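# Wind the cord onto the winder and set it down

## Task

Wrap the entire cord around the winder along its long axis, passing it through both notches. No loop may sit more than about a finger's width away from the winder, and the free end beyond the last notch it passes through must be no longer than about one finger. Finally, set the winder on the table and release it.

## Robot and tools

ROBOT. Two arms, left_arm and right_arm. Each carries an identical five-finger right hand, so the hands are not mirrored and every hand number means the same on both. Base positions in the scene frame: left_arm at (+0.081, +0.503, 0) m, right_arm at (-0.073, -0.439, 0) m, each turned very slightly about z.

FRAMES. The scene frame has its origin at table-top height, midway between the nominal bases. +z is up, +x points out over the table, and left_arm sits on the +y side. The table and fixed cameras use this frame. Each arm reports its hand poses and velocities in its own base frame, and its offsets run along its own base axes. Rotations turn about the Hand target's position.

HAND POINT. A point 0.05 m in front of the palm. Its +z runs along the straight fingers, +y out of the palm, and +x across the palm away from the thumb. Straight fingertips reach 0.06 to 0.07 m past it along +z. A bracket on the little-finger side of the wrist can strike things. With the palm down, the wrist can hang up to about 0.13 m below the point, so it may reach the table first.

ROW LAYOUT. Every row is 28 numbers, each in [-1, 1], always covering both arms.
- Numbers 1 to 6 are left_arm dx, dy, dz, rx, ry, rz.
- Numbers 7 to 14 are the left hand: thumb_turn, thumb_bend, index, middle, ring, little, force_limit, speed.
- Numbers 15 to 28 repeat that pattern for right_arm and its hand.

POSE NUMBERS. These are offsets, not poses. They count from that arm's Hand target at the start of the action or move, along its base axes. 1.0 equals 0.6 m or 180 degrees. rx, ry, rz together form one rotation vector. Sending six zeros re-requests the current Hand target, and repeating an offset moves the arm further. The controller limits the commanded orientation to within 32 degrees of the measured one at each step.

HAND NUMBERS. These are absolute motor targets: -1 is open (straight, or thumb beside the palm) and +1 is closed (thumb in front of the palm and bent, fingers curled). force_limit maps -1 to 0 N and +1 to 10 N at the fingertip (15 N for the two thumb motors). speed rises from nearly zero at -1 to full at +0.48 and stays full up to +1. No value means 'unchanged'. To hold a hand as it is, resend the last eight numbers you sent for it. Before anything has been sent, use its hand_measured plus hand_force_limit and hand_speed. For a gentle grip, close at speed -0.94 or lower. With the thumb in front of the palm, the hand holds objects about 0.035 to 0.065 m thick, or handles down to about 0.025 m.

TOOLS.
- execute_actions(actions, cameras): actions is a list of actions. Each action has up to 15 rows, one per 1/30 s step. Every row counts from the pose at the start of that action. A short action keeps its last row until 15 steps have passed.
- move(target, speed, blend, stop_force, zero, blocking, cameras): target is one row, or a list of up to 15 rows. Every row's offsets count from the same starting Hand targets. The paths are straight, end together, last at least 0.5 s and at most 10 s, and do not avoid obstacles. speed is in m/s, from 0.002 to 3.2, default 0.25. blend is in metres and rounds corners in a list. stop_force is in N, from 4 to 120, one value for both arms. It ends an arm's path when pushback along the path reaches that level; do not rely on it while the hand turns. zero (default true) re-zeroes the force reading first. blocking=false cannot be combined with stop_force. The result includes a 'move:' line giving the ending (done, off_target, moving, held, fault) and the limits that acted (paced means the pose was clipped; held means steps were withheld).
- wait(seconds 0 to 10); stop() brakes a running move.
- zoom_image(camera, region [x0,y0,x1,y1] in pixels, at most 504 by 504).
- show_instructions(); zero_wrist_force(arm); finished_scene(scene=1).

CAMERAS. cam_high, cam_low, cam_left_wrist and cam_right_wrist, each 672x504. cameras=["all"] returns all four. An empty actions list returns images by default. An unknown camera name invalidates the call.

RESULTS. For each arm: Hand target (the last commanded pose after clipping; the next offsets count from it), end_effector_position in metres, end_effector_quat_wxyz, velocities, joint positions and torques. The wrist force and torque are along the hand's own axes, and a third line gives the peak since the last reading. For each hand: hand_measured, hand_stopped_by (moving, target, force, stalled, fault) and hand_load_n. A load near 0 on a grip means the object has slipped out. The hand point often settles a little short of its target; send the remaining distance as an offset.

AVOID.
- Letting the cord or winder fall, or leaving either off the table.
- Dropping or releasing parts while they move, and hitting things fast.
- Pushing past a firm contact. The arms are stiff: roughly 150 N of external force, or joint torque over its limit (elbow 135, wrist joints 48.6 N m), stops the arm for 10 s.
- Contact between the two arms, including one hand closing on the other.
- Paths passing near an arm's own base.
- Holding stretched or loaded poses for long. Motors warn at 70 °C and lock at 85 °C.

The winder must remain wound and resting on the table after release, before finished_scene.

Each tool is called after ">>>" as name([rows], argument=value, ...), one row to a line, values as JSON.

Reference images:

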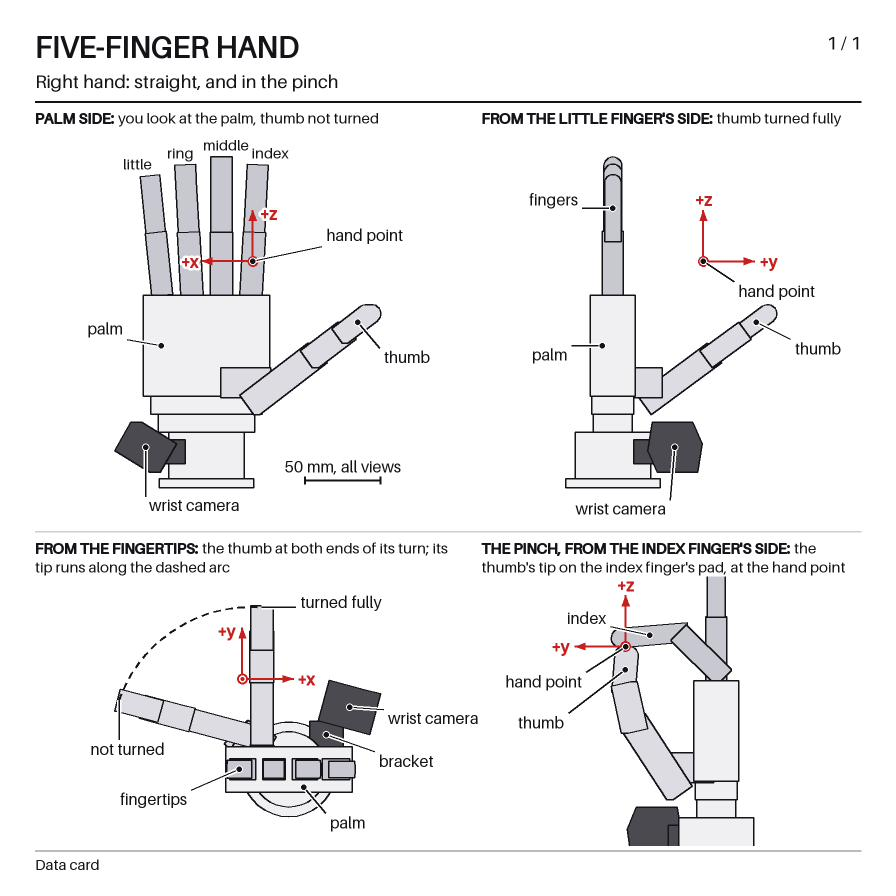

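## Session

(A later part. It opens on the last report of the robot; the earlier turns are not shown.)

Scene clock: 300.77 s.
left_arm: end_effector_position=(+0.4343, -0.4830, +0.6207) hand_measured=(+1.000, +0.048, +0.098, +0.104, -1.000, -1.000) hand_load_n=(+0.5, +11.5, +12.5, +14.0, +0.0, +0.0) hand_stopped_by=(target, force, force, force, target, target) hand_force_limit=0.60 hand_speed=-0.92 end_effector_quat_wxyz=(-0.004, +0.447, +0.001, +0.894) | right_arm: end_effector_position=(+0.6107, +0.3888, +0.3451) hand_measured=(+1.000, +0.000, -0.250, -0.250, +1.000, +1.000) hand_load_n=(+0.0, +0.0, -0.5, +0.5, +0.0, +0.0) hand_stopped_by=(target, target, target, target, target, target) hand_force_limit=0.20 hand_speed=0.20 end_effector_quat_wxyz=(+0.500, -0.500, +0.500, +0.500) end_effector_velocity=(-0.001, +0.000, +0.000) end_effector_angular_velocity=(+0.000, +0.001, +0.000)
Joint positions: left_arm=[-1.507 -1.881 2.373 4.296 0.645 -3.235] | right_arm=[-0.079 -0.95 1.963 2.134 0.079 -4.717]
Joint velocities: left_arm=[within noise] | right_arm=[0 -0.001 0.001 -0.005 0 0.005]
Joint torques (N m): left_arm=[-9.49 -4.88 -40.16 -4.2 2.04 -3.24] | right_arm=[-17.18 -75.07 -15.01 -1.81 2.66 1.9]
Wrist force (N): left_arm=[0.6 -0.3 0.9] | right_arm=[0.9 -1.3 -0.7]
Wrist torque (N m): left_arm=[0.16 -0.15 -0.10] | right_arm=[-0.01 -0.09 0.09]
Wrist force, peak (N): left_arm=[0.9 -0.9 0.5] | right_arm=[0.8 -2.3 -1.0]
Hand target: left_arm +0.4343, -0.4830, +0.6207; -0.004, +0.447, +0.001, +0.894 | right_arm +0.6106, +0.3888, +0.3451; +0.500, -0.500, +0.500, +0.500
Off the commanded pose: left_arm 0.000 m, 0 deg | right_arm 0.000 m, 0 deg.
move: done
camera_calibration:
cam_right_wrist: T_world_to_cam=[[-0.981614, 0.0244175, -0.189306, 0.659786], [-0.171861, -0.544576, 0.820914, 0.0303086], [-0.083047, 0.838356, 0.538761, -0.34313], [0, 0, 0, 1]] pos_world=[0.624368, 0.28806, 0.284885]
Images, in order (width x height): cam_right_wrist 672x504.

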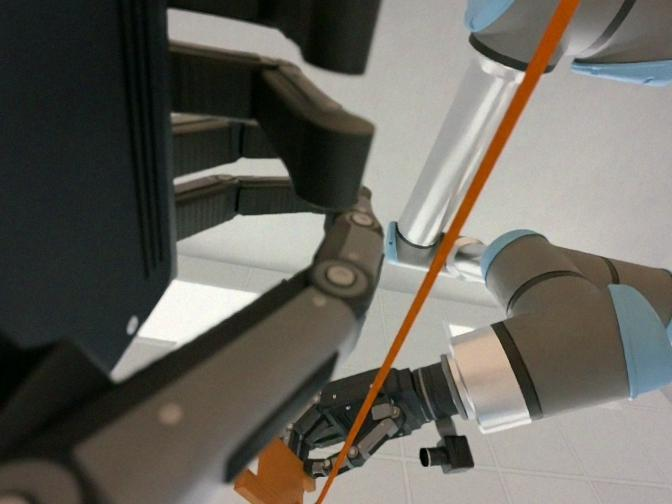

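>>> move(target=[0,0,0,0,0,0,1,0.08,0.8,0.8,-1,-1,0.6,-0.92,-0.0627,0.0,0,0,0,0,1,0.0,-0.25,-0.25,1,1,0.2,0.2], speed=0.05, cameras=["cam_right_wrist"])

>>> move(target=[0,0,0,0,0,0,1,0.08,0.8,0.8,-1,-1,0.6,-0.92,0,0,0,0,0,0,1,0.0,0.6,0.6,1,1,-0.6,-0.94], speed=0.05, cameras=["cam_right_wrist","cam_low"])

>>> zoom_image(camera="cam_low", region=[320, 120, 420, 220])

Scene clock: 302.30 s.
left_arm: end_effector_position=(+0.4343, -0.4830, +0.6207) hand_measured=(+1.000, +0.048, +0.098, +0.104, -1.000, -1.000) hand_load_n=(+0.5, +11.5, +12.5, +13.5, +0.0, +0.0) hand_stopped_by=(target, force, force, force, target, target) hand_force_limit=0.60 hand_speed=-0.92 end_effector_quat_wxyz=(-0.004, +0.447, +0.001, +0.894) | right_arm: end_effector_position=(+0.5731, +0.3888, +0.3451) hand_measured=(+1.000, +0.000, -0.250, -0.250, +1.000, +1.000) hand_load_n=(+0.0, +0.0, +0.0, +0.0, +0.0, +0.0) hand_stopped_by=(target, target, target, target, target, target) hand_force_limit=0.20 hand_speed=0.20 end_effector_quat_wxyz=(+0.500, -0.500, +0.500, +0.500) end_effector_velocity=(-0.002, +0.000, +0.000) end_effector_angular_velocity=(+0.000, -0.001, +0.000)
Joint positions: left_arm=[-1.507 -1.881 2.373 4.296 0.645 -3.235] | right_arm=[-0.084 -0.985 2.04 2.091 0.084 -4.716]
Joint velocities: left_arm=[within noise] | right_arm=[-0.001 -0.001 0.002 -0.005 0.001 0.003]
Joint torques (N m): left_arm=[-5.76 -4.72 -40.41 -4.19 1.94 -3.03] | right_arm=[-17.6 -72.55 -12.98 -1.61 2.69 1.59]
Wrist force (N): left_arm=[0.4 -0.6 0.2] | right_arm=[0.6 -1.3 -1.4]
Wrist torque (N m): left_arm=[0.17 -0.11 -0.12] | right_arm=[0.03 -0.02 0.07]
Wrist force, peak (N): left_arm=[0.9 -0.3 0.8] | right_arm=[0.8 -2.1 -1.1]
Hand target: left_arm +0.4343, -0.4830, +0.6207; -0.004, +0.447, +0.001, +0.894 | right_arm +0.5730, +0.3888, +0.3451; +0.500, -0.500, +0.500, +0.500
Off the commanded pose: left_arm 0.000 m, 0 deg | right_arm 0.000 m, 0 deg.
move: done
camera_calibration:
cam_right_wrist: T_world_to_cam=[[-0.981613, 0.0244016, -0.189317, 0.622884], [-0.171868, -0.544508, 0.820958, 0.0238186], [-0.0830519, 0.838401, 0.538689, -0.346242], [0, 0, 0, 1]] pos_world=[0.586768, 0.28806, 0.284885]
Images, in order (width x height): cam_right_wrist 672x504.

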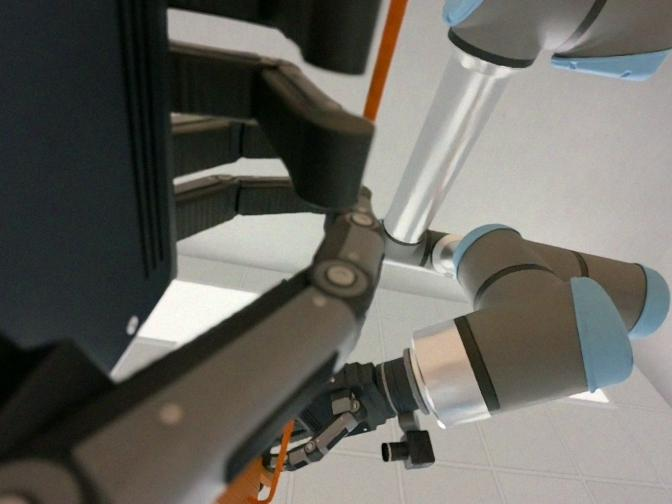

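Scene clock: 305.03 s.
left_arm: end_effector_position=(+0.4343, -0.4830, +0.6207) hand_measured=(+1.000, +0.048, +0.098, +0.104, -1.000, -1.000) hand_load_n=(+0.5, +12.0, +12.5, +13.5, +0.0, +0.0) hand_stopped_by=(target, force, force, force, target, target) hand_force_limit=0.60 hand_speed=-0.92 end_effector_quat_wxyz=(-0.004, +0.447, +0.001, +0.894) | right_arm: end_effector_position=(+0.5730, +0.3888, +0.3451) hand_measured=(+1.000, +0.000, +0.166, +0.160, +1.000, +1.000) hand_load_n=(-0.5, +1.0, +2.0, +3.5, +0.0, +0.0) hand_stopped_by=(target, target, force, force, target, target) hand_force_limit=-0.60 hand_speed=-0.94 end_effector_quat_wxyz=(+0.500, -0.500, +0.500, +0.500)
Joint positions: left_arm=[-1.507 -1.881 2.373 4.296 0.645 -3.235] | right_arm=[-0.084 -0.985 2.04 2.09 0.084 -4.715]
Joint torques (N m): left_arm=[-8.25 -5.81 -37.72 -4.31 1.22 -2.62] | right_arm=[-17.15 -62.87 -25.07 -1.76 2.6 1.78]
Wrist force (N): left_arm=[0.8 -0.1 0.6] | right_arm=[0.7 -1.7 -1.4]
Wrist torque (N m): left_arm=[0.23 -0.18 -0.08] | right_arm=[-0.02 -0.03 0.07]
Wrist force, peak (N): left_arm=[0.8 -0.6 0.5] | right_arm=[1.3 -1.6 -1.4]
Hand target: left_arm +0.4343, -0.4830, +0.6207; -0.004, +0.447, +0.001, +0.894 | right_arm +0.5730, +0.3888, +0.3451; +0.500, -0.500, +0.500, +0.500
Off the commanded pose: left_arm 0.000 m, 0 deg | right_arm 0.000 m, 0 deg.
move: done
camera_calibration:
cam_right_wrist: T_world_to_cam=[[-0.981613, 0.0244004, -0.189318, 0.622789], [-0.171873, -0.544462, 0.820988, 0.0237284], [-0.0830442, 0.838431, 0.538644, -0.346167], [0, 0, 0, 1]] pos_world=[0.586668, 0.28796, 0.284885]
Images, in order (width x height): cam_low 672x504, cam_right_wrist 672x504.

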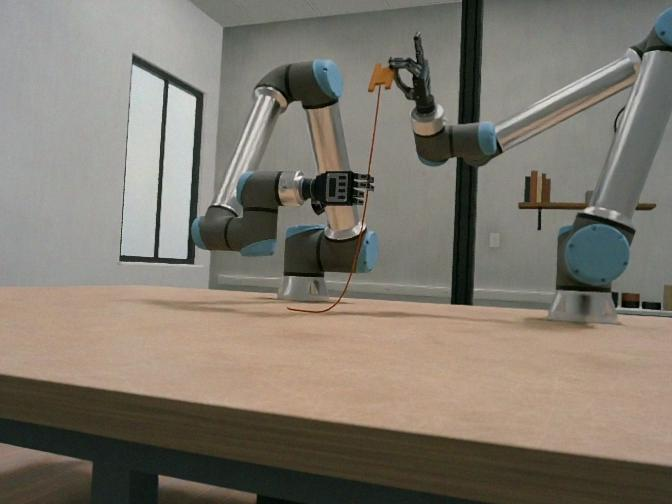

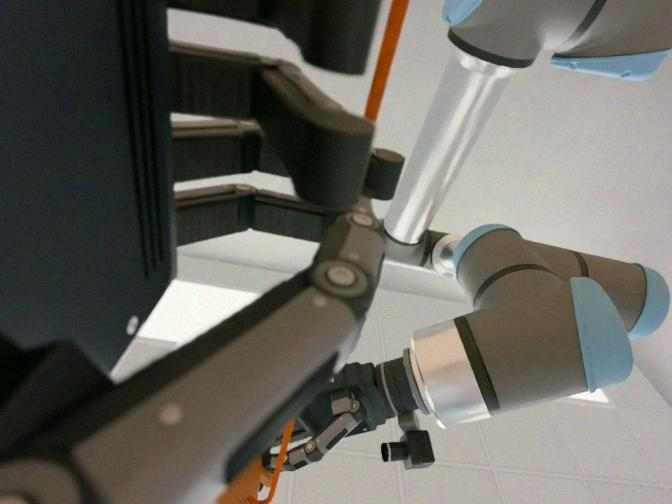

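Scaled by 5.040 from the camera's 672x504 image, which has a finer 960x720 frame.

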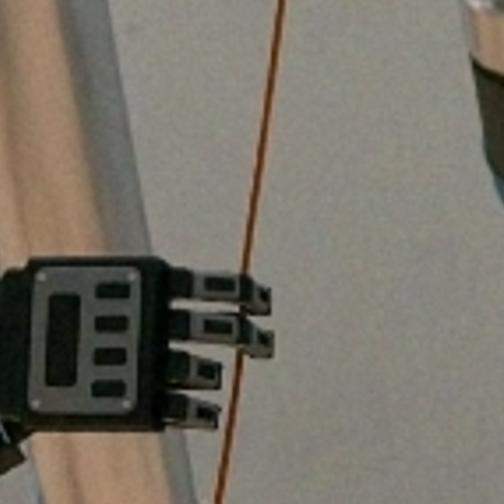

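>>> execute_actions(actions=[], cameras=["all"])

Scene clock: 306.53 s.
left_arm: end_effector_position=(+0.4343, -0.4830, +0.6207) hand_measured=(+1.000, +0.048, +0.098, +0.104, -1.000, -1.000) hand_load_n=(+0.5, +12.0, +12.5, +14.0, -0.5, +0.0) hand_stopped_by=(target, force, force, force, target, target) hand_force_limit=0.60 hand_speed=-0.92 end_effector_quat_wxyz=(-0.004, +0.447, +0.001, +0.894) | right_arm: end_effector_position=(+0.5730, +0.3888, +0.3451) hand_measured=(+1.000, +0.000, +0.166, +0.160, +1.000, +1.000) hand_load_n=(-0.5, +1.5, +2.0, +3.0, +0.0, +0.0) hand_stopped_by=(target, target, force, force, target, target) hand_force_limit=-0.60 hand_speed=-0.94 end_effector_quat_wxyz=(+0.500, -0.500, +0.500, +0.500)
Joint positions: left_arm=[-1.507 -1.881 2.373 4.296 0.645 -3.235] | right_arm=[-0.084 -0.985 2.04 2.09 0.084 -4.715]
Joint velocities: within noise
Joint torques (N m): left_arm=[-8.07 -7.47 -37.84 -4.26 1.3 -2.86] | right_arm=[-18.04 -56.52 -24.93 -1.56 2.7 1.67]
Wrist force (N): left_arm=[0.9 -0.4 0.3] | right_arm=[0.9 -1.3 -1.1]
Wrist torque (N m): left_arm=[0.20 -0.18 -0.09] | right_arm=[0.02 -0.08 0.10]
Wrist force, peak (N): left_arm=[0.6 -0.9 0.7] | right_arm=[1.2 -1.6 -1.6]
Hand target: left_arm +0.4343, -0.4830, +0.6207; -0.004, +0.447, +0.001, +0.894 | right_arm +0.5730, +0.3888, +0.3451; +0.500, -0.500, +0.500, +0.500
Off the commanded pose: left_arm 0.000 m, 0 deg | right_arm 0.000 m, 0 deg.
camera_calibration:
cam_left_wrist: T_world_to_cam=[[-0.14087, -0.959428, 0.244242, -0.553758], [0.102014, -0.259455, -0.960352, 0.429246], [0.984758, -0.110369, 0.134424, -0.446275], [0, 0, 0, 1]] pos_world=[0.317676, -0.469175, 0.607468]
cam_right_wrist: T_world_to_cam=[[-0.981613, 0.0244004, -0.189318, 0.622789], [-0.171873, -0.544462, 0.820988, 0.0237284], [-0.0830442, 0.838431, 0.538644, -0.346167], [0, 0, 0, 1]] pos_world=[0.586668, 0.28796, 0.284885]

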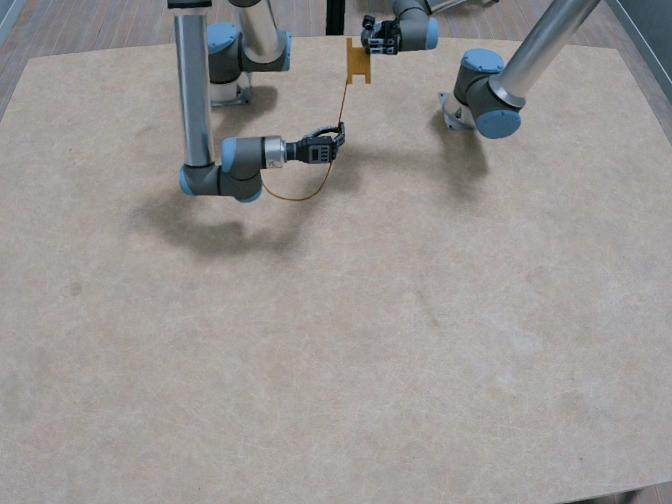

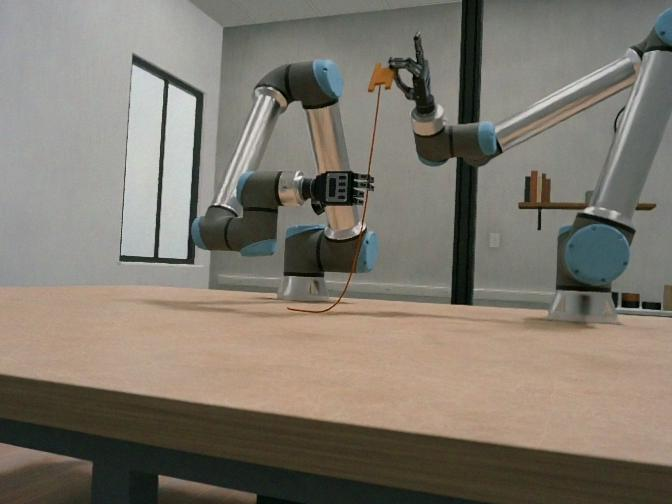

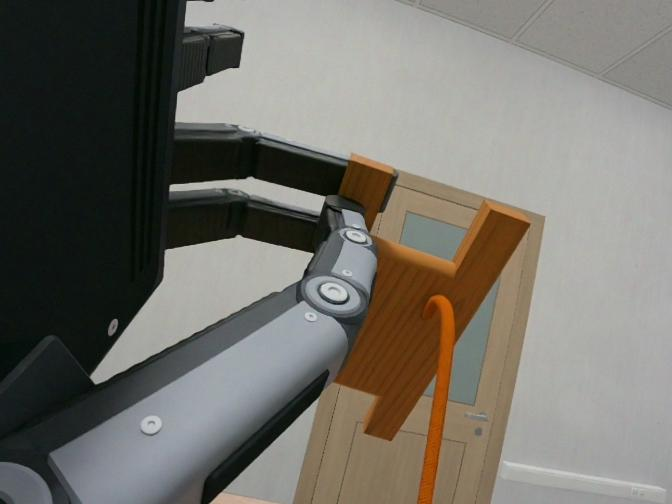

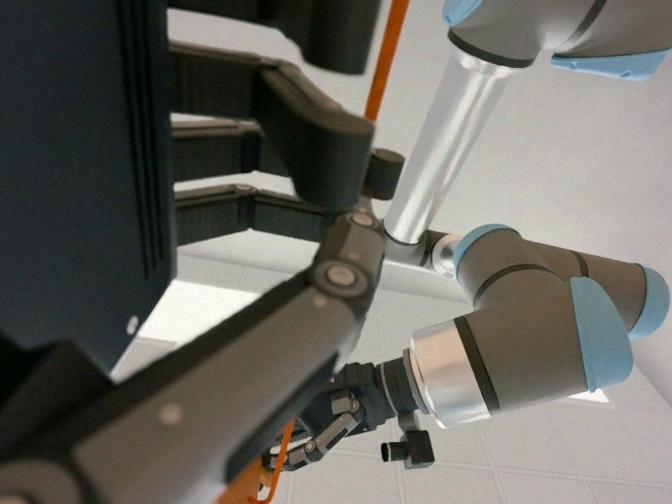

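>>> move([
  [0,0,0,0,0,0,1,0.08,0.8,0.8,-1,-1,0.6,-0.92,-0.2317,0.002,0.1532,0,0.25,0,1,0.0,0.6,0.6,1,1,-0.6,-0.94],
  [0,0,0,0,0,0,1,0.08,0.8,0.8,-1,-1,0.6,-0.92,-0.3517,0.002,0.4448,0,0.5,0,1,0.0,0.6,0.6,1,1,-0.6,-0.94],
], speed=0.2, blend=0.02, cameras=["all"])

Scene clock: 312.43 s.
left_arm: end_effector_position=(+0.4343, -0.4830, +0.6207) hand_measured=(+1.000, +0.048, +0.098, +0.104, -1.000, -1.000) hand_load_n=(+0.5, +12.0, +12.5, +13.5, +0.0, +0.0) hand_stopped_by=(target, force, force, force, target, target) hand_force_limit=0.60 hand_speed=-0.92 end_effector_quat_wxyz=(-0.004, +0.447, +0.001, +0.894) | right_arm: end_effector_position=(+0.3620, +0.3900, +0.6119) hand_measured=(+1.000, +0.000, +0.166, +0.160, +1.000, +1.000) hand_load_n=(-0.5, +1.5, +2.5, +3.5, +0.0, +0.0) hand_stopped_by=(target, target, force, force, target, target) hand_force_limit=-0.60 hand_speed=-0.94 end_effector_quat_wxyz=(+0.000, +0.000, +0.707, +0.708)
Joint positions: left_arm=[-1.507 -1.881 2.373 4.296 0.645 -3.235] | right_arm=[-0.16 -1.82 2.464 2.508 0.16 -3.151]
Joint torques (N m): left_arm=[-8.28 -5.83 -33.68 -3.82 -0.18 -2.89] | right_arm=[-18.2 0.81 -37.63 -1.63 2.63 1.82]
Wrist force (N): left_arm=[0.7 -0.5 0.2] | right_arm=[-1.0 -2.9 -2.3]
Wrist torque (N m): left_arm=[0.18 -0.15 -0.11] | right_arm=[-0.02 0.09 0.10]
Wrist force, peak (N): left_arm=[0.9 -0.9 0.6] | right_arm=[-1.2 -3.6 -2.3]
Hand target: left_arm +0.4343, -0.4830, +0.6207; -0.004, +0.447, +0.001, +0.894 | right_arm +0.3620, +0.3900, +0.6120; +0.000, +0.000, +0.707, +0.707
Off the commanded pose: left_arm 0.000 m, 0 deg | right_arm 0.000 m, 0 deg.
move: done
camera_calibration:
cam_left_wrist: T_world_to_cam=[[-0.14087, -0.959428, 0.244242, -0.553758], [0.102014, -0.259455, -0.960352, 0.429246], [0.984758, -0.110369, 0.134424, -0.446275], [0, 0, 0, 1]] pos_world=[0.317676, -0.469175, 0.607468]
cam_right_wrist: T_world_to_cam=[[-0.189331, 0.0234752, 0.981633, -0.536799], [0.820951, -0.544677, 0.171365, -0.192697], [0.538695, 0.838317, 0.0838521, -0.455217], [0, 0, 0, 1]] pos_world=[0.301785, 0.289261, 0.598132]

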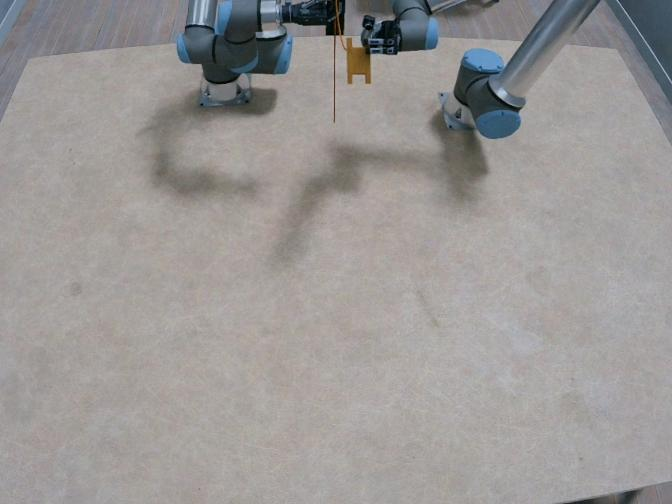

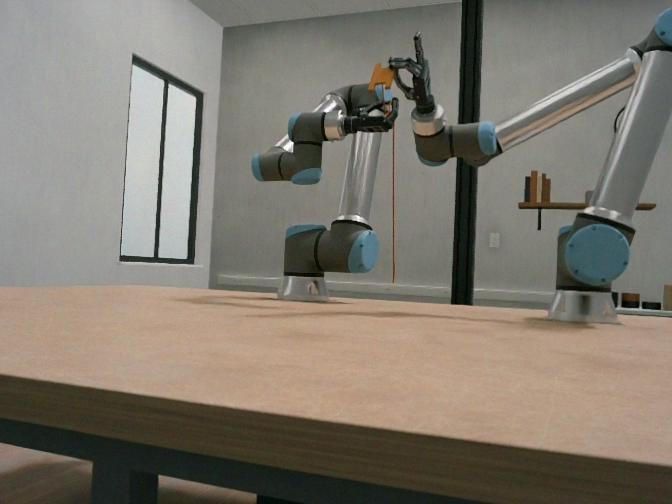

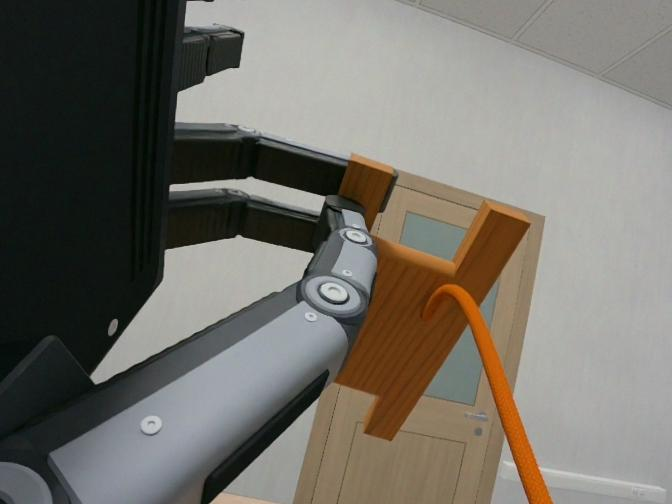

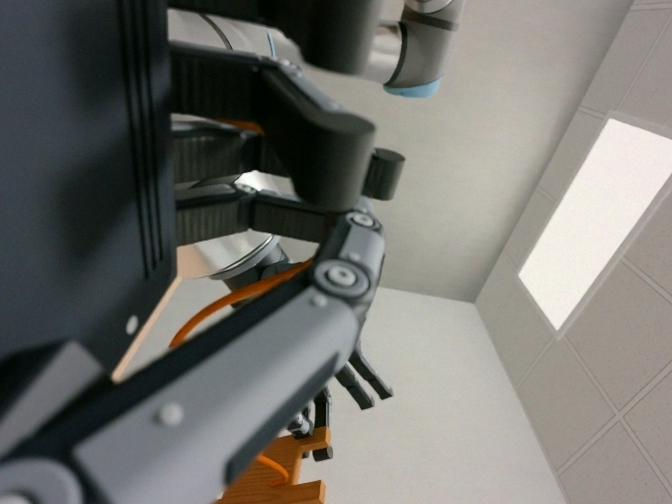

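>>> move([
  [0,0,0,0,0,0,1,0.08,0.8,0.8,-1,-1,0.6,-0.92,0.0483,0.0167,0.1933,0,0.1556,0,1,0.0,0.6,0.6,1,1,-0.6,-0.94],
  [0,0,0,0,0,0,1,0.08,0.8,0.8,-1,-1,0.6,-0.92,0.1817,0.05,0.315,0,0.2944,0,1,0.0,0.6,0.6,1,1,-0.6,-0.94],
], speed=0.2, blend=0.02, cameras=["all"])

Scene clock: 316.17 s.
left_arm: end_effector_position=(+0.4343, -0.4830, +0.6207) hand_measured=(+1.000, +0.048, +0.098, +0.104, -1.000, -1.000) hand_load_n=(+0.5, +12.0, +12.5, +13.5, +0.0, +0.0) hand_stopped_by=(target, force, force, force, target, target) hand_force_limit=0.60 hand_speed=-0.92 end_effector_quat_wxyz=(-0.004, +0.447, +0.001, +0.894) | right_arm: end_effector_position=(+0.4710, +0.4201, +0.8009) hand_measured=(+1.000, +0.000, +0.166, +0.160, +1.000, +1.000) hand_load_n=(-0.5, +1.0, +2.5, +3.5, +0.0, +0.0) hand_stopped_by=(target, target, force, force, target, target) hand_force_limit=-0.60 hand_speed=-0.94 end_effector_quat_wxyz=(-0.316, +0.315, +0.631, +0.634)
Joint positions: left_arm=[-1.507 -1.881 2.373 4.296 0.645 -3.235] | right_arm=[-0.053 -1.865 2.038 3.053 0.052 -2.3]
Joint torques (N m): left_arm=[-7.71 -6.09 -31.07 -4.03 -0.74 -2.66] | right_arm=[9.95 -3.55 -46.44 -2.25 -3.01 1.64]
Wrist force (N): left_arm=[0.5 -0.6 0.4] | right_arm=[-2.4 -3.0 -1.3]
Wrist torque (N m): left_arm=[0.16 -0.13 -0.12] | right_arm=[-0.20 0.17 -0.08]
Wrist force, peak (N): left_arm=[0.9 -1.0 0.5] | right_arm=[-1.6 -3.8 -2.3]
Hand target: left_arm +0.4343, -0.4830, +0.6207; -0.004, +0.447, +0.001, +0.894 | right_arm +0.4710, +0.4200, +0.8010; -0.316, +0.316, +0.633, +0.633
Off the commanded pose: left_arm 0.000 m, 0 deg | right_arm 0.000 m, 0 deg.
move: done
camera_calibration:
cam_left_wrist: T_world_to_cam=[[-0.14087, -0.959428, 0.244242, -0.553758], [0.102014, -0.259455, -0.960352, 0.429246], [0.984758, -0.110369, 0.134424, -0.446275], [0, 0, 0, 1]] pos_world=[0.317676, -0.469175, 0.607468]
cam_right_wrist: T_world_to_cam=[[0.669919, 0.0209018, 0.74214, -0.914265], [0.631139, -0.542454, -0.554443, 0.371602], [0.390988, 0.839825, -0.376592, -0.117253], [0, 0, 0, 1]] pos_world=[0.423796, 0.319159, 0.840388]

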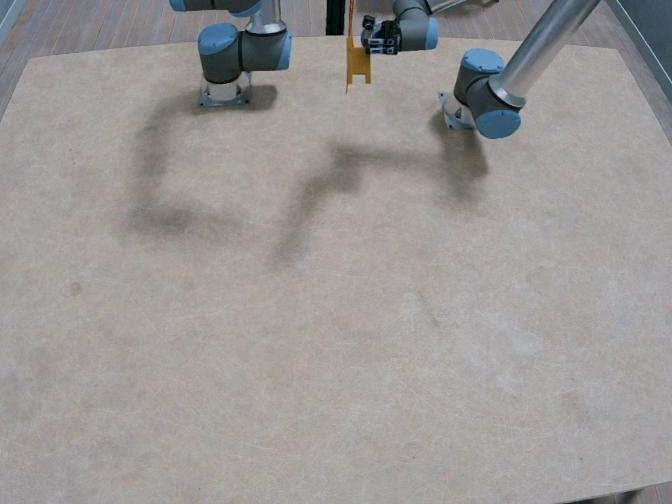

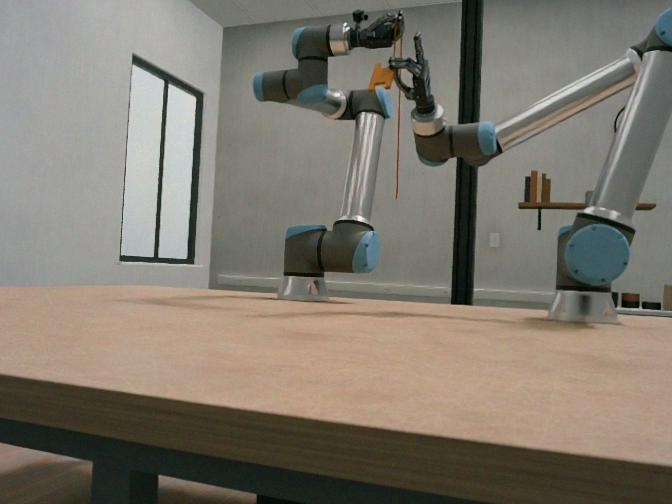

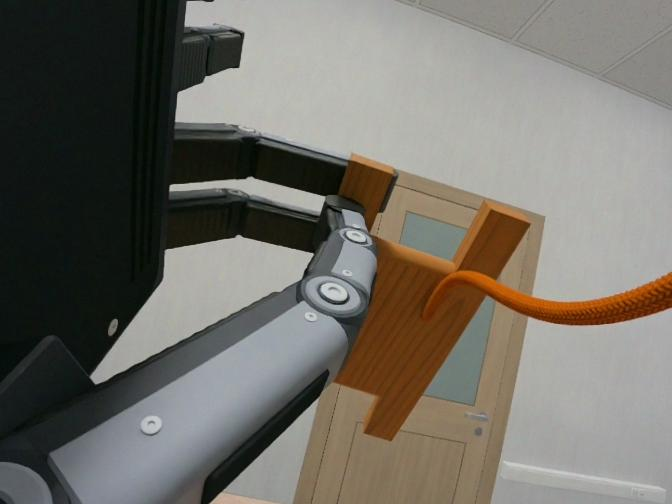

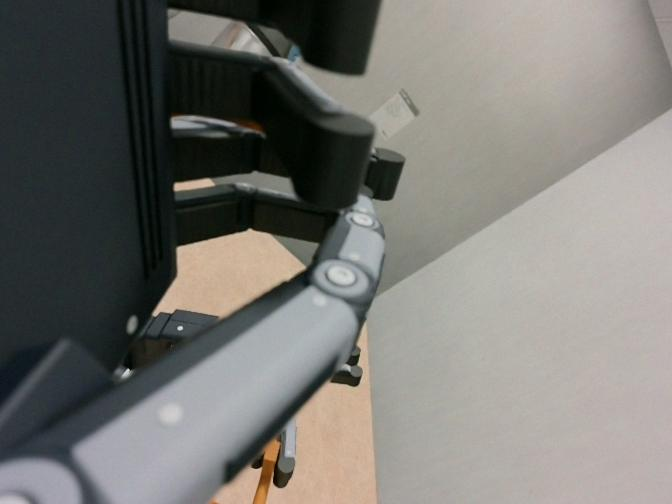

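>>> zoom_image(camera="cam_low", region=[330, 0, 470, 120])

>>> zoom_image(camera="cam_high", region=[310, 0, 430, 110])

Scaled by 3.600 from the camera's 672x504 image, which has a finer 960x720 frame.

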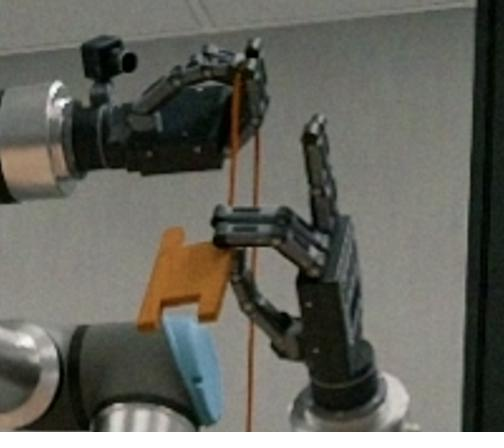

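Scaled by 4.200 from the camera's 672x504 image, which has a finer 960x720 frame.

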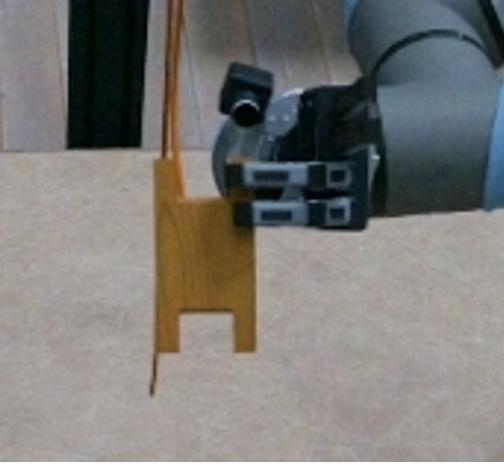

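>>> move(target=[0,0,0,0,0,0,1,0.08,0.8,0.8,-1,-1,0.6,-0.92,0.2133,0.033,0.0717,0,0.2056,0,1,0.0,0.6,0.6,1,1,-0.6,-0.94], speed=0.2, cameras=["all"])

Scene clock: 318.80 s.
left_arm: end_effector_position=(+0.4343, -0.4830, +0.6207) hand_measured=(+1.000, +0.048, +0.098, +0.104, -1.000, -1.000) hand_load_n=(+0.5, +11.5, +12.0, +13.5, +0.0, +0.0) hand_stopped_by=(target, force, force, force, target, target) hand_force_limit=0.60 hand_speed=-0.92 end_effector_quat_wxyz=(-0.004, +0.447, +0.001, +0.894) | right_arm: end_effector_position=(+0.5988, +0.4398, +0.8439) hand_measured=(+1.000, +0.000, +0.166, +0.160, +1.000, +1.000) hand_load_n=(+0.0, +1.0, +2.5, +3.0, +0.0, +0.0) hand_stopped_by=(target, target, force, force, target, target) hand_force_limit=-0.60 hand_speed=-0.94 end_effector_quat_wxyz=(+0.500, -0.500, -0.500, -0.500)
Joint positions: left_arm=[-1.507 -1.881 2.373 4.296 0.645 -3.235] | right_arm=[-0.003 -1.692 1.739 3.442 0.002 -1.918]
Joint torques (N m): left_arm=[-7.93 -4.69 -29.73 -4.31 -1.07 -2.6] | right_arm=[9.34 -17.62 -47.54 0.28 -2.78 1.87]
Wrist force (N): left_arm=[0.6 -0.5 0.7] | right_arm=[-2.9 -1.9 -1.1]
Wrist torque (N m): left_arm=[0.16 -0.15 -0.11] | right_arm=[-0.11 0.23 -0.21]
Wrist force, peak (N): left_arm=[1.0 -0.5 0.8] | right_arm=[-3.2 -2.6 -1.7]
Hand target: left_arm +0.4343, -0.4830, +0.6207; -0.004, +0.447, +0.001, +0.894 | right_arm +0.5990, +0.4398, +0.8440; +0.500, -0.500, -0.500, -0.500
Off the commanded pose: left_arm 0.000 m, 0 deg | right_arm 0.000 m, 0 deg.
move: done
camera_calibration:
cam_left_wrist: T_world_to_cam=[[-0.14087, -0.959428, 0.244242, -0.553758], [0.102014, -0.259455, -0.960352, 0.429246], [0.984758, -0.110369, 0.134424, -0.446275], [0, 0, 0, 1]] pos_world=[0.317676, -0.469175, 0.607468]
cam_right_wrist: T_world_to_cam=[[0.981525, 0.0238289, 0.189845, -0.754021], [0.172079, -0.543744, -0.821421, 0.826194], [0.0836536, 0.838913, -0.537798, 0.152872], [0, 0, 0, 1]] pos_world=[0.585131, 0.338959, 0.904014]

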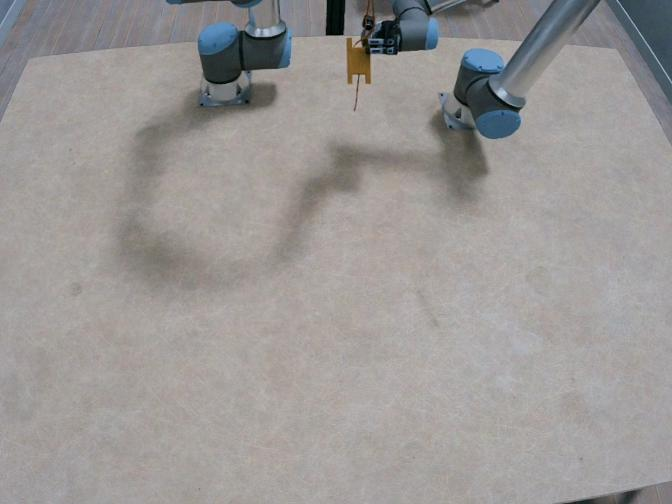

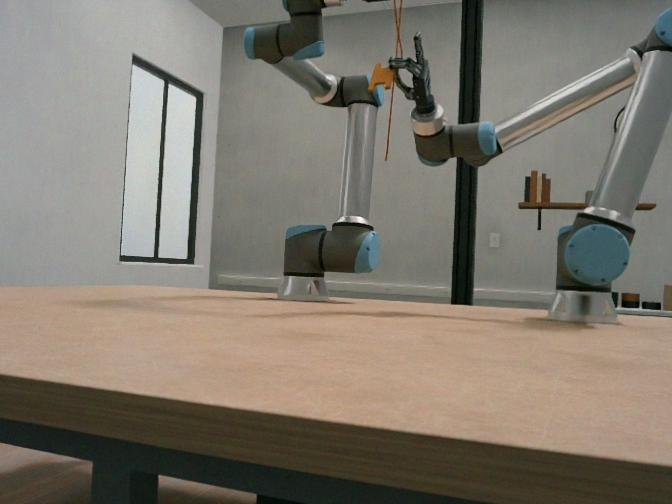

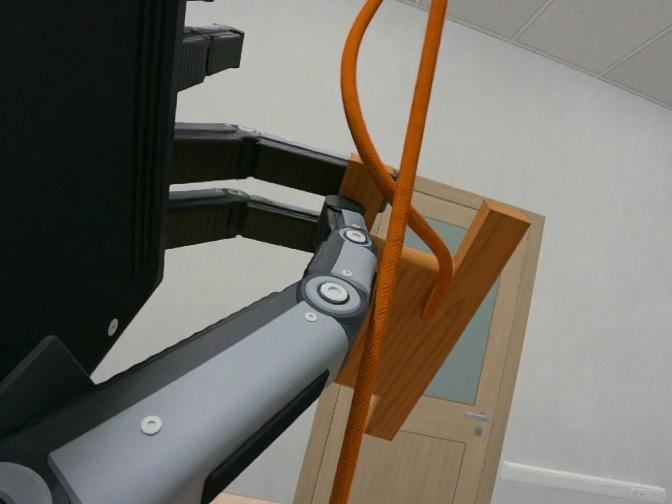

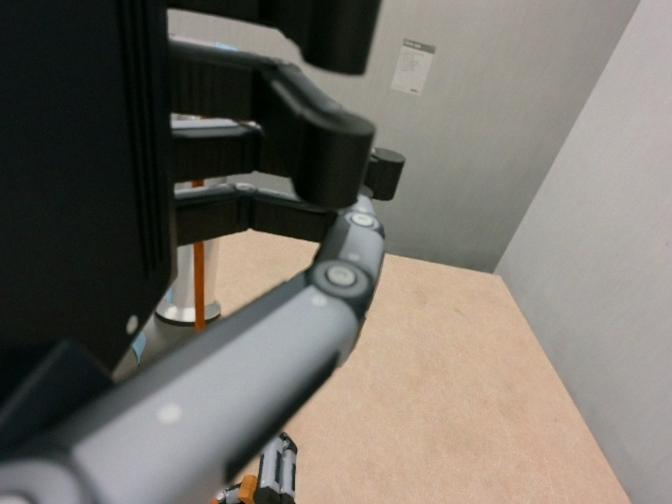

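>>> zoom_image(camera="cam_left_wrist", region=[280, 0, 560, 460])

>>> zoom_image(camera="cam_high", region=[310, 0, 430, 110])

>>> zoom_image(camera="cam_low", region=[330, 0, 470, 120])

Scaled by 1.096 from the camera's 672x504 image, which has a finer 960x720 frame.

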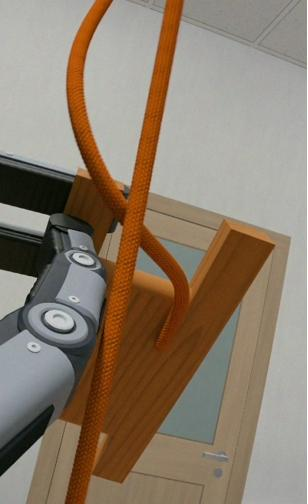

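Scaled by 4.200 from the camera's 672x504 image, which has a finer 960x720 frame.

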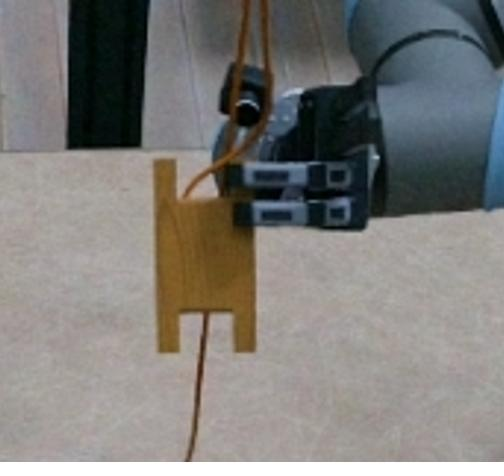

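Scaled by 3.600 from the camera's 672x504 image, which has a finer 960x720 frame.

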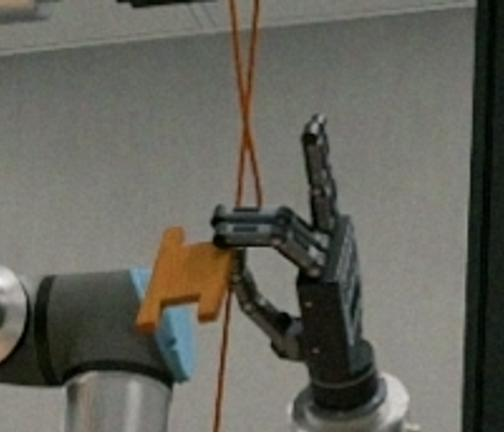

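>>> move(target=[0,0,0,0,0,0,1,0.08,0.8,0.8,-1,-1,0.6,-0.92,-0.0483,-0.0047,0.0233,0,-0.03,0,1,0.0,0.6,0.6,1,1,-0.6,-0.94], speed=0.15, cameras=["cam_high","cam_low","cam_left_wrist"])

>>> zoom_image(camera="cam_high", region=[310, 0, 430, 110])

Scene clock: 320.50 s.
left_arm: end_effector_position=(+0.4343, -0.4830, +0.6207) hand_measured=(+1.000, +0.048, +0.098, +0.104, -1.000, -1.000) hand_load_n=(+0.5, +12.0, +12.5, +14.0, +0.0, +0.5) hand_stopped_by=(target, force, force, force, target, target) hand_force_limit=0.60 hand_speed=-0.92 end_effector_quat_wxyz=(-0.004, +0.447, +0.001, +0.894) | right_arm: end_effector_position=(+0.5700, +0.4371, +0.8579) hand_measured=(+1.000, +0.000, +0.166, +0.160, +1.000, +1.000) hand_load_n=(-0.5, +1.0, +2.0, +3.5, +0.0, +0.0) hand_stopped_by=(target, target, force, force, target, target) hand_force_limit=-0.60 hand_speed=-0.94 end_effector_quat_wxyz=(+0.476, -0.476, -0.522, -0.524)
Joint positions: left_arm=[-1.507 -1.881 2.373 4.296 0.645 -3.235] | right_arm=[-0.008 -1.734 1.765 3.395 0.007 -1.949]
Joint torques (N m): left_arm=[-5.52 -5.27 -28.42 -4.15 -1.24 -2.46] | right_arm=[-18.73 -38.69 -35.44 -2.93 3.25 1.76]
Wrist force (N): left_arm=[0.7 -0.2 0.4] | right_arm=[-3.1 -2.1 -1.0]
Wrist torque (N m): left_arm=[0.22 -0.15 -0.10] | right_arm=[-0.14 0.25 -0.22]
Wrist force, peak (N): left_arm=[0.9 -0.3 0.9] | right_arm=[-3.8 -1.6 -0.7]
Hand target: left_arm +0.4343, -0.4830, +0.6207; -0.004, +0.447, +0.001, +0.894 | right_arm +0.5700, +0.4370, +0.8580; +0.476, -0.476, -0.523, -0.523
Off the commanded pose: left_arm 0.000 m, 0 deg | right_arm 0.000 m, 0 deg.
move: done
camera_calibration:
cam_left_wrist: T_world_to_cam=[[-0.14087, -0.959428, 0.244242, -0.553758], [0.102014, -0.259455, -0.960352, 0.429246], [0.984758, -0.110369, 0.134424, -0.446275], [0, 0, 0, 1]] pos_world=[0.317676, -0.469175, 0.607468]
Images, in order (width x height): cam_high 672x504, cam_low 672x504, cam_left_wrist 672x504.

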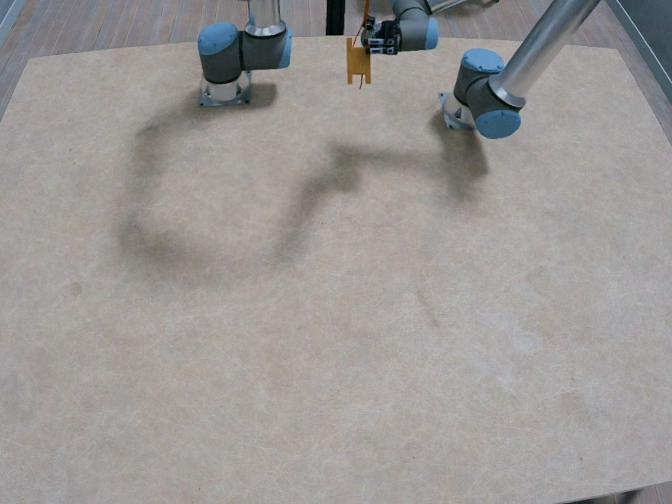

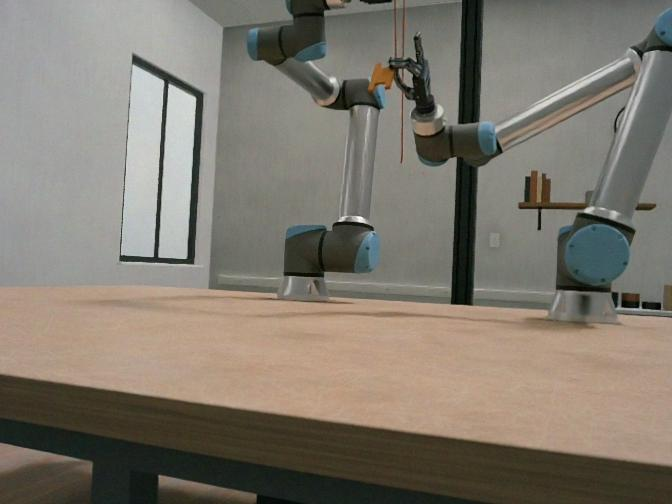

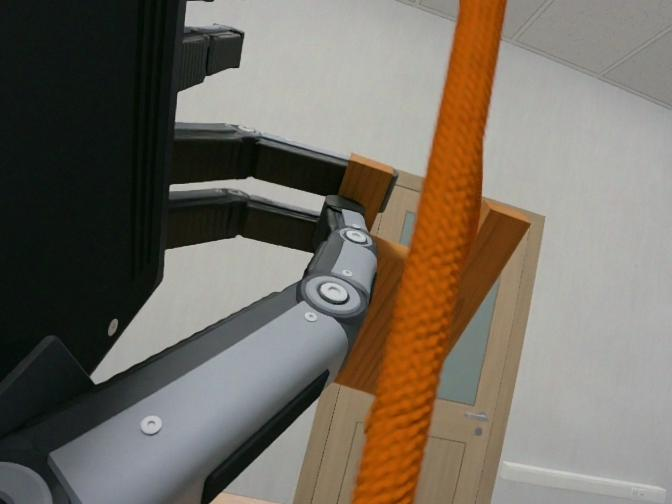

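Scaled by 4.200 from the camera's 672x504 image, which has a finer 960x720 frame.

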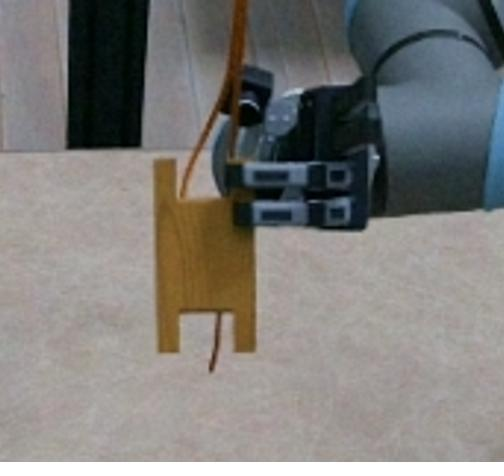

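>>> move(target=[0,0,0,0,0,0,1,0.08,0.8,0.8,-1,-1,0.6,-0.92,0.0917,0,0,0,0.03,0,1,0.0,0.6,0.6,1,1,-0.6,-0.94], speed=0.15, cameras=["cam_high","cam_low","cam_left_wrist"])

>>> zoom_image(camera="cam_high", region=[310, 0, 430, 110])

>>> zoom_image(camera="cam_low", region=[330, 0, 470, 120])

Scene clock: 321.93 s.
left_arm: end_effector_position=(+0.4343, -0.4830, +0.6207) hand_measured=(+1.000, +0.048, +0.098, +0.104, -1.000, -1.000) hand_load_n=(+0.5, +11.5, +12.5, +13.5, +0.0, +0.0) hand_stopped_by=(target, force, force, force, target, target) hand_force_limit=0.60 hand_speed=-0.92 end_effector_quat_wxyz=(-0.004, +0.447, +0.001, +0.894) | right_arm: end_effector_position=(+0.6249, +0.4371, +0.8579) hand_measured=(+1.000, +0.000, +0.166, +0.160, +1.000, +1.000) hand_load_n=(-0.5, +1.5, +2.5, +3.5, +0.0, +0.0) hand_stopped_by=(target, target, force, force, target, target) hand_force_limit=-0.60 hand_speed=-0.94 end_effector_quat_wxyz=(+0.500, -0.500, -0.499, -0.501)
Joint positions: left_arm=[-1.507 -1.881 2.373 4.296 0.645 -3.235] | right_arm=[-0.007 -1.648 1.677 3.447 0.006 -1.904]
Joint torques (N m): left_arm=[-6.38 -6.22 -27.94 -3.87 -1.13 -2.6] | right_arm=[10.42 -22.38 -47.92 -3.45 -2.71 1.86]
Wrist force (N): left_arm=[0.6 -0.5 0.3] | right_arm=[-3.1 -2.0 -1.1]
Wrist torque (N m): left_arm=[0.18 -0.14 -0.11] | right_arm=[-0.13 0.26 -0.21]
Wrist force, peak (N): left_arm=[1.0 -0.7 0.8] | right_arm=[-3.1 -2.7 -1.1]
Hand target: left_arm +0.4343, -0.4830, +0.6207; -0.004, +0.447, +0.001, +0.894 | right_arm +0.6250, +0.4370, +0.8580; +0.500, -0.500, -0.500, -0.500
Off the commanded pose: left_arm 0.000 m, 0 deg | right_arm 0.000 m, 0 deg.
move: done
camera_calibration:
cam_left_wrist: T_world_to_cam=[[-0.14087, -0.959428, 0.244242, -0.553758], [0.102014, -0.259455, -0.960352, 0.429246], [0.984758, -0.110369, 0.134424, -0.446275], [0, 0, 0, 1]] pos_world=[0.317676, -0.469175, 0.607468]
Images, in order (width x height): cam_high 672x504, cam_low 672x504, cam_left_wrist 672x504.

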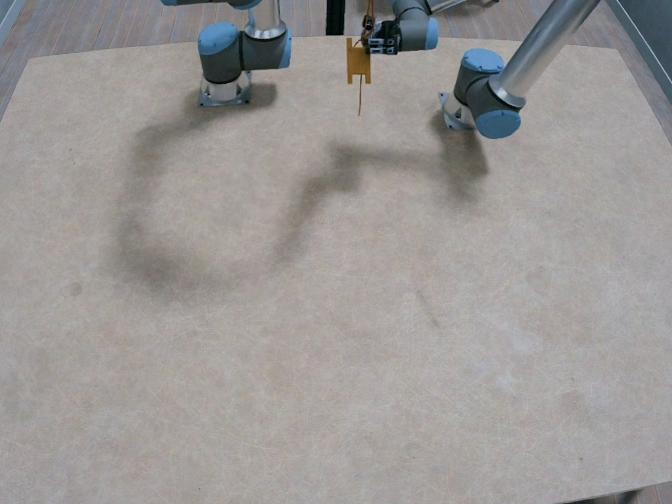

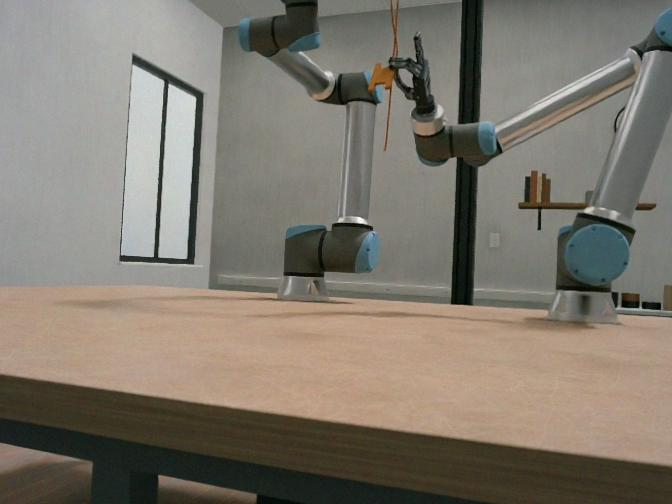

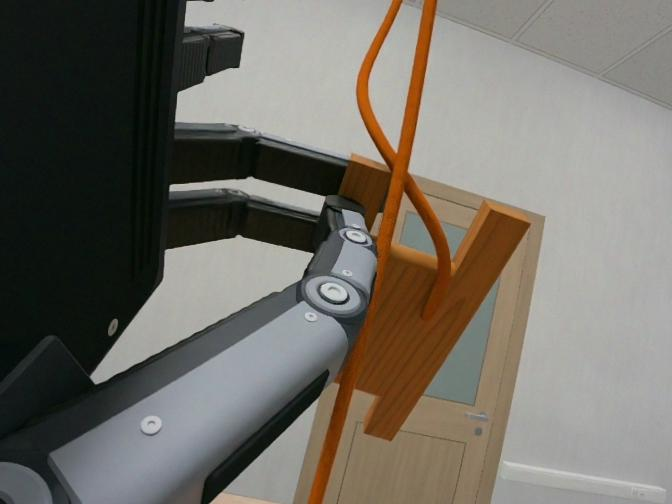

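Scaled by 4.200 from the camera's 672x504 image, which has a finer 960x720 frame.

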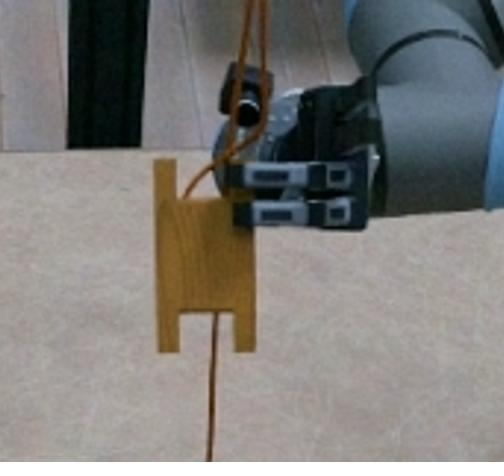

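Scaled by 3.600 from the camera's 672x504 image, which has a finer 960x720 frame.

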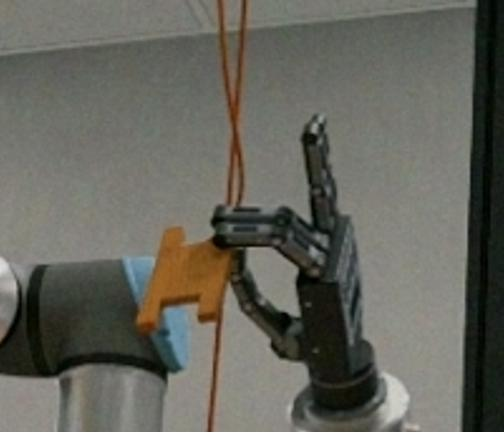

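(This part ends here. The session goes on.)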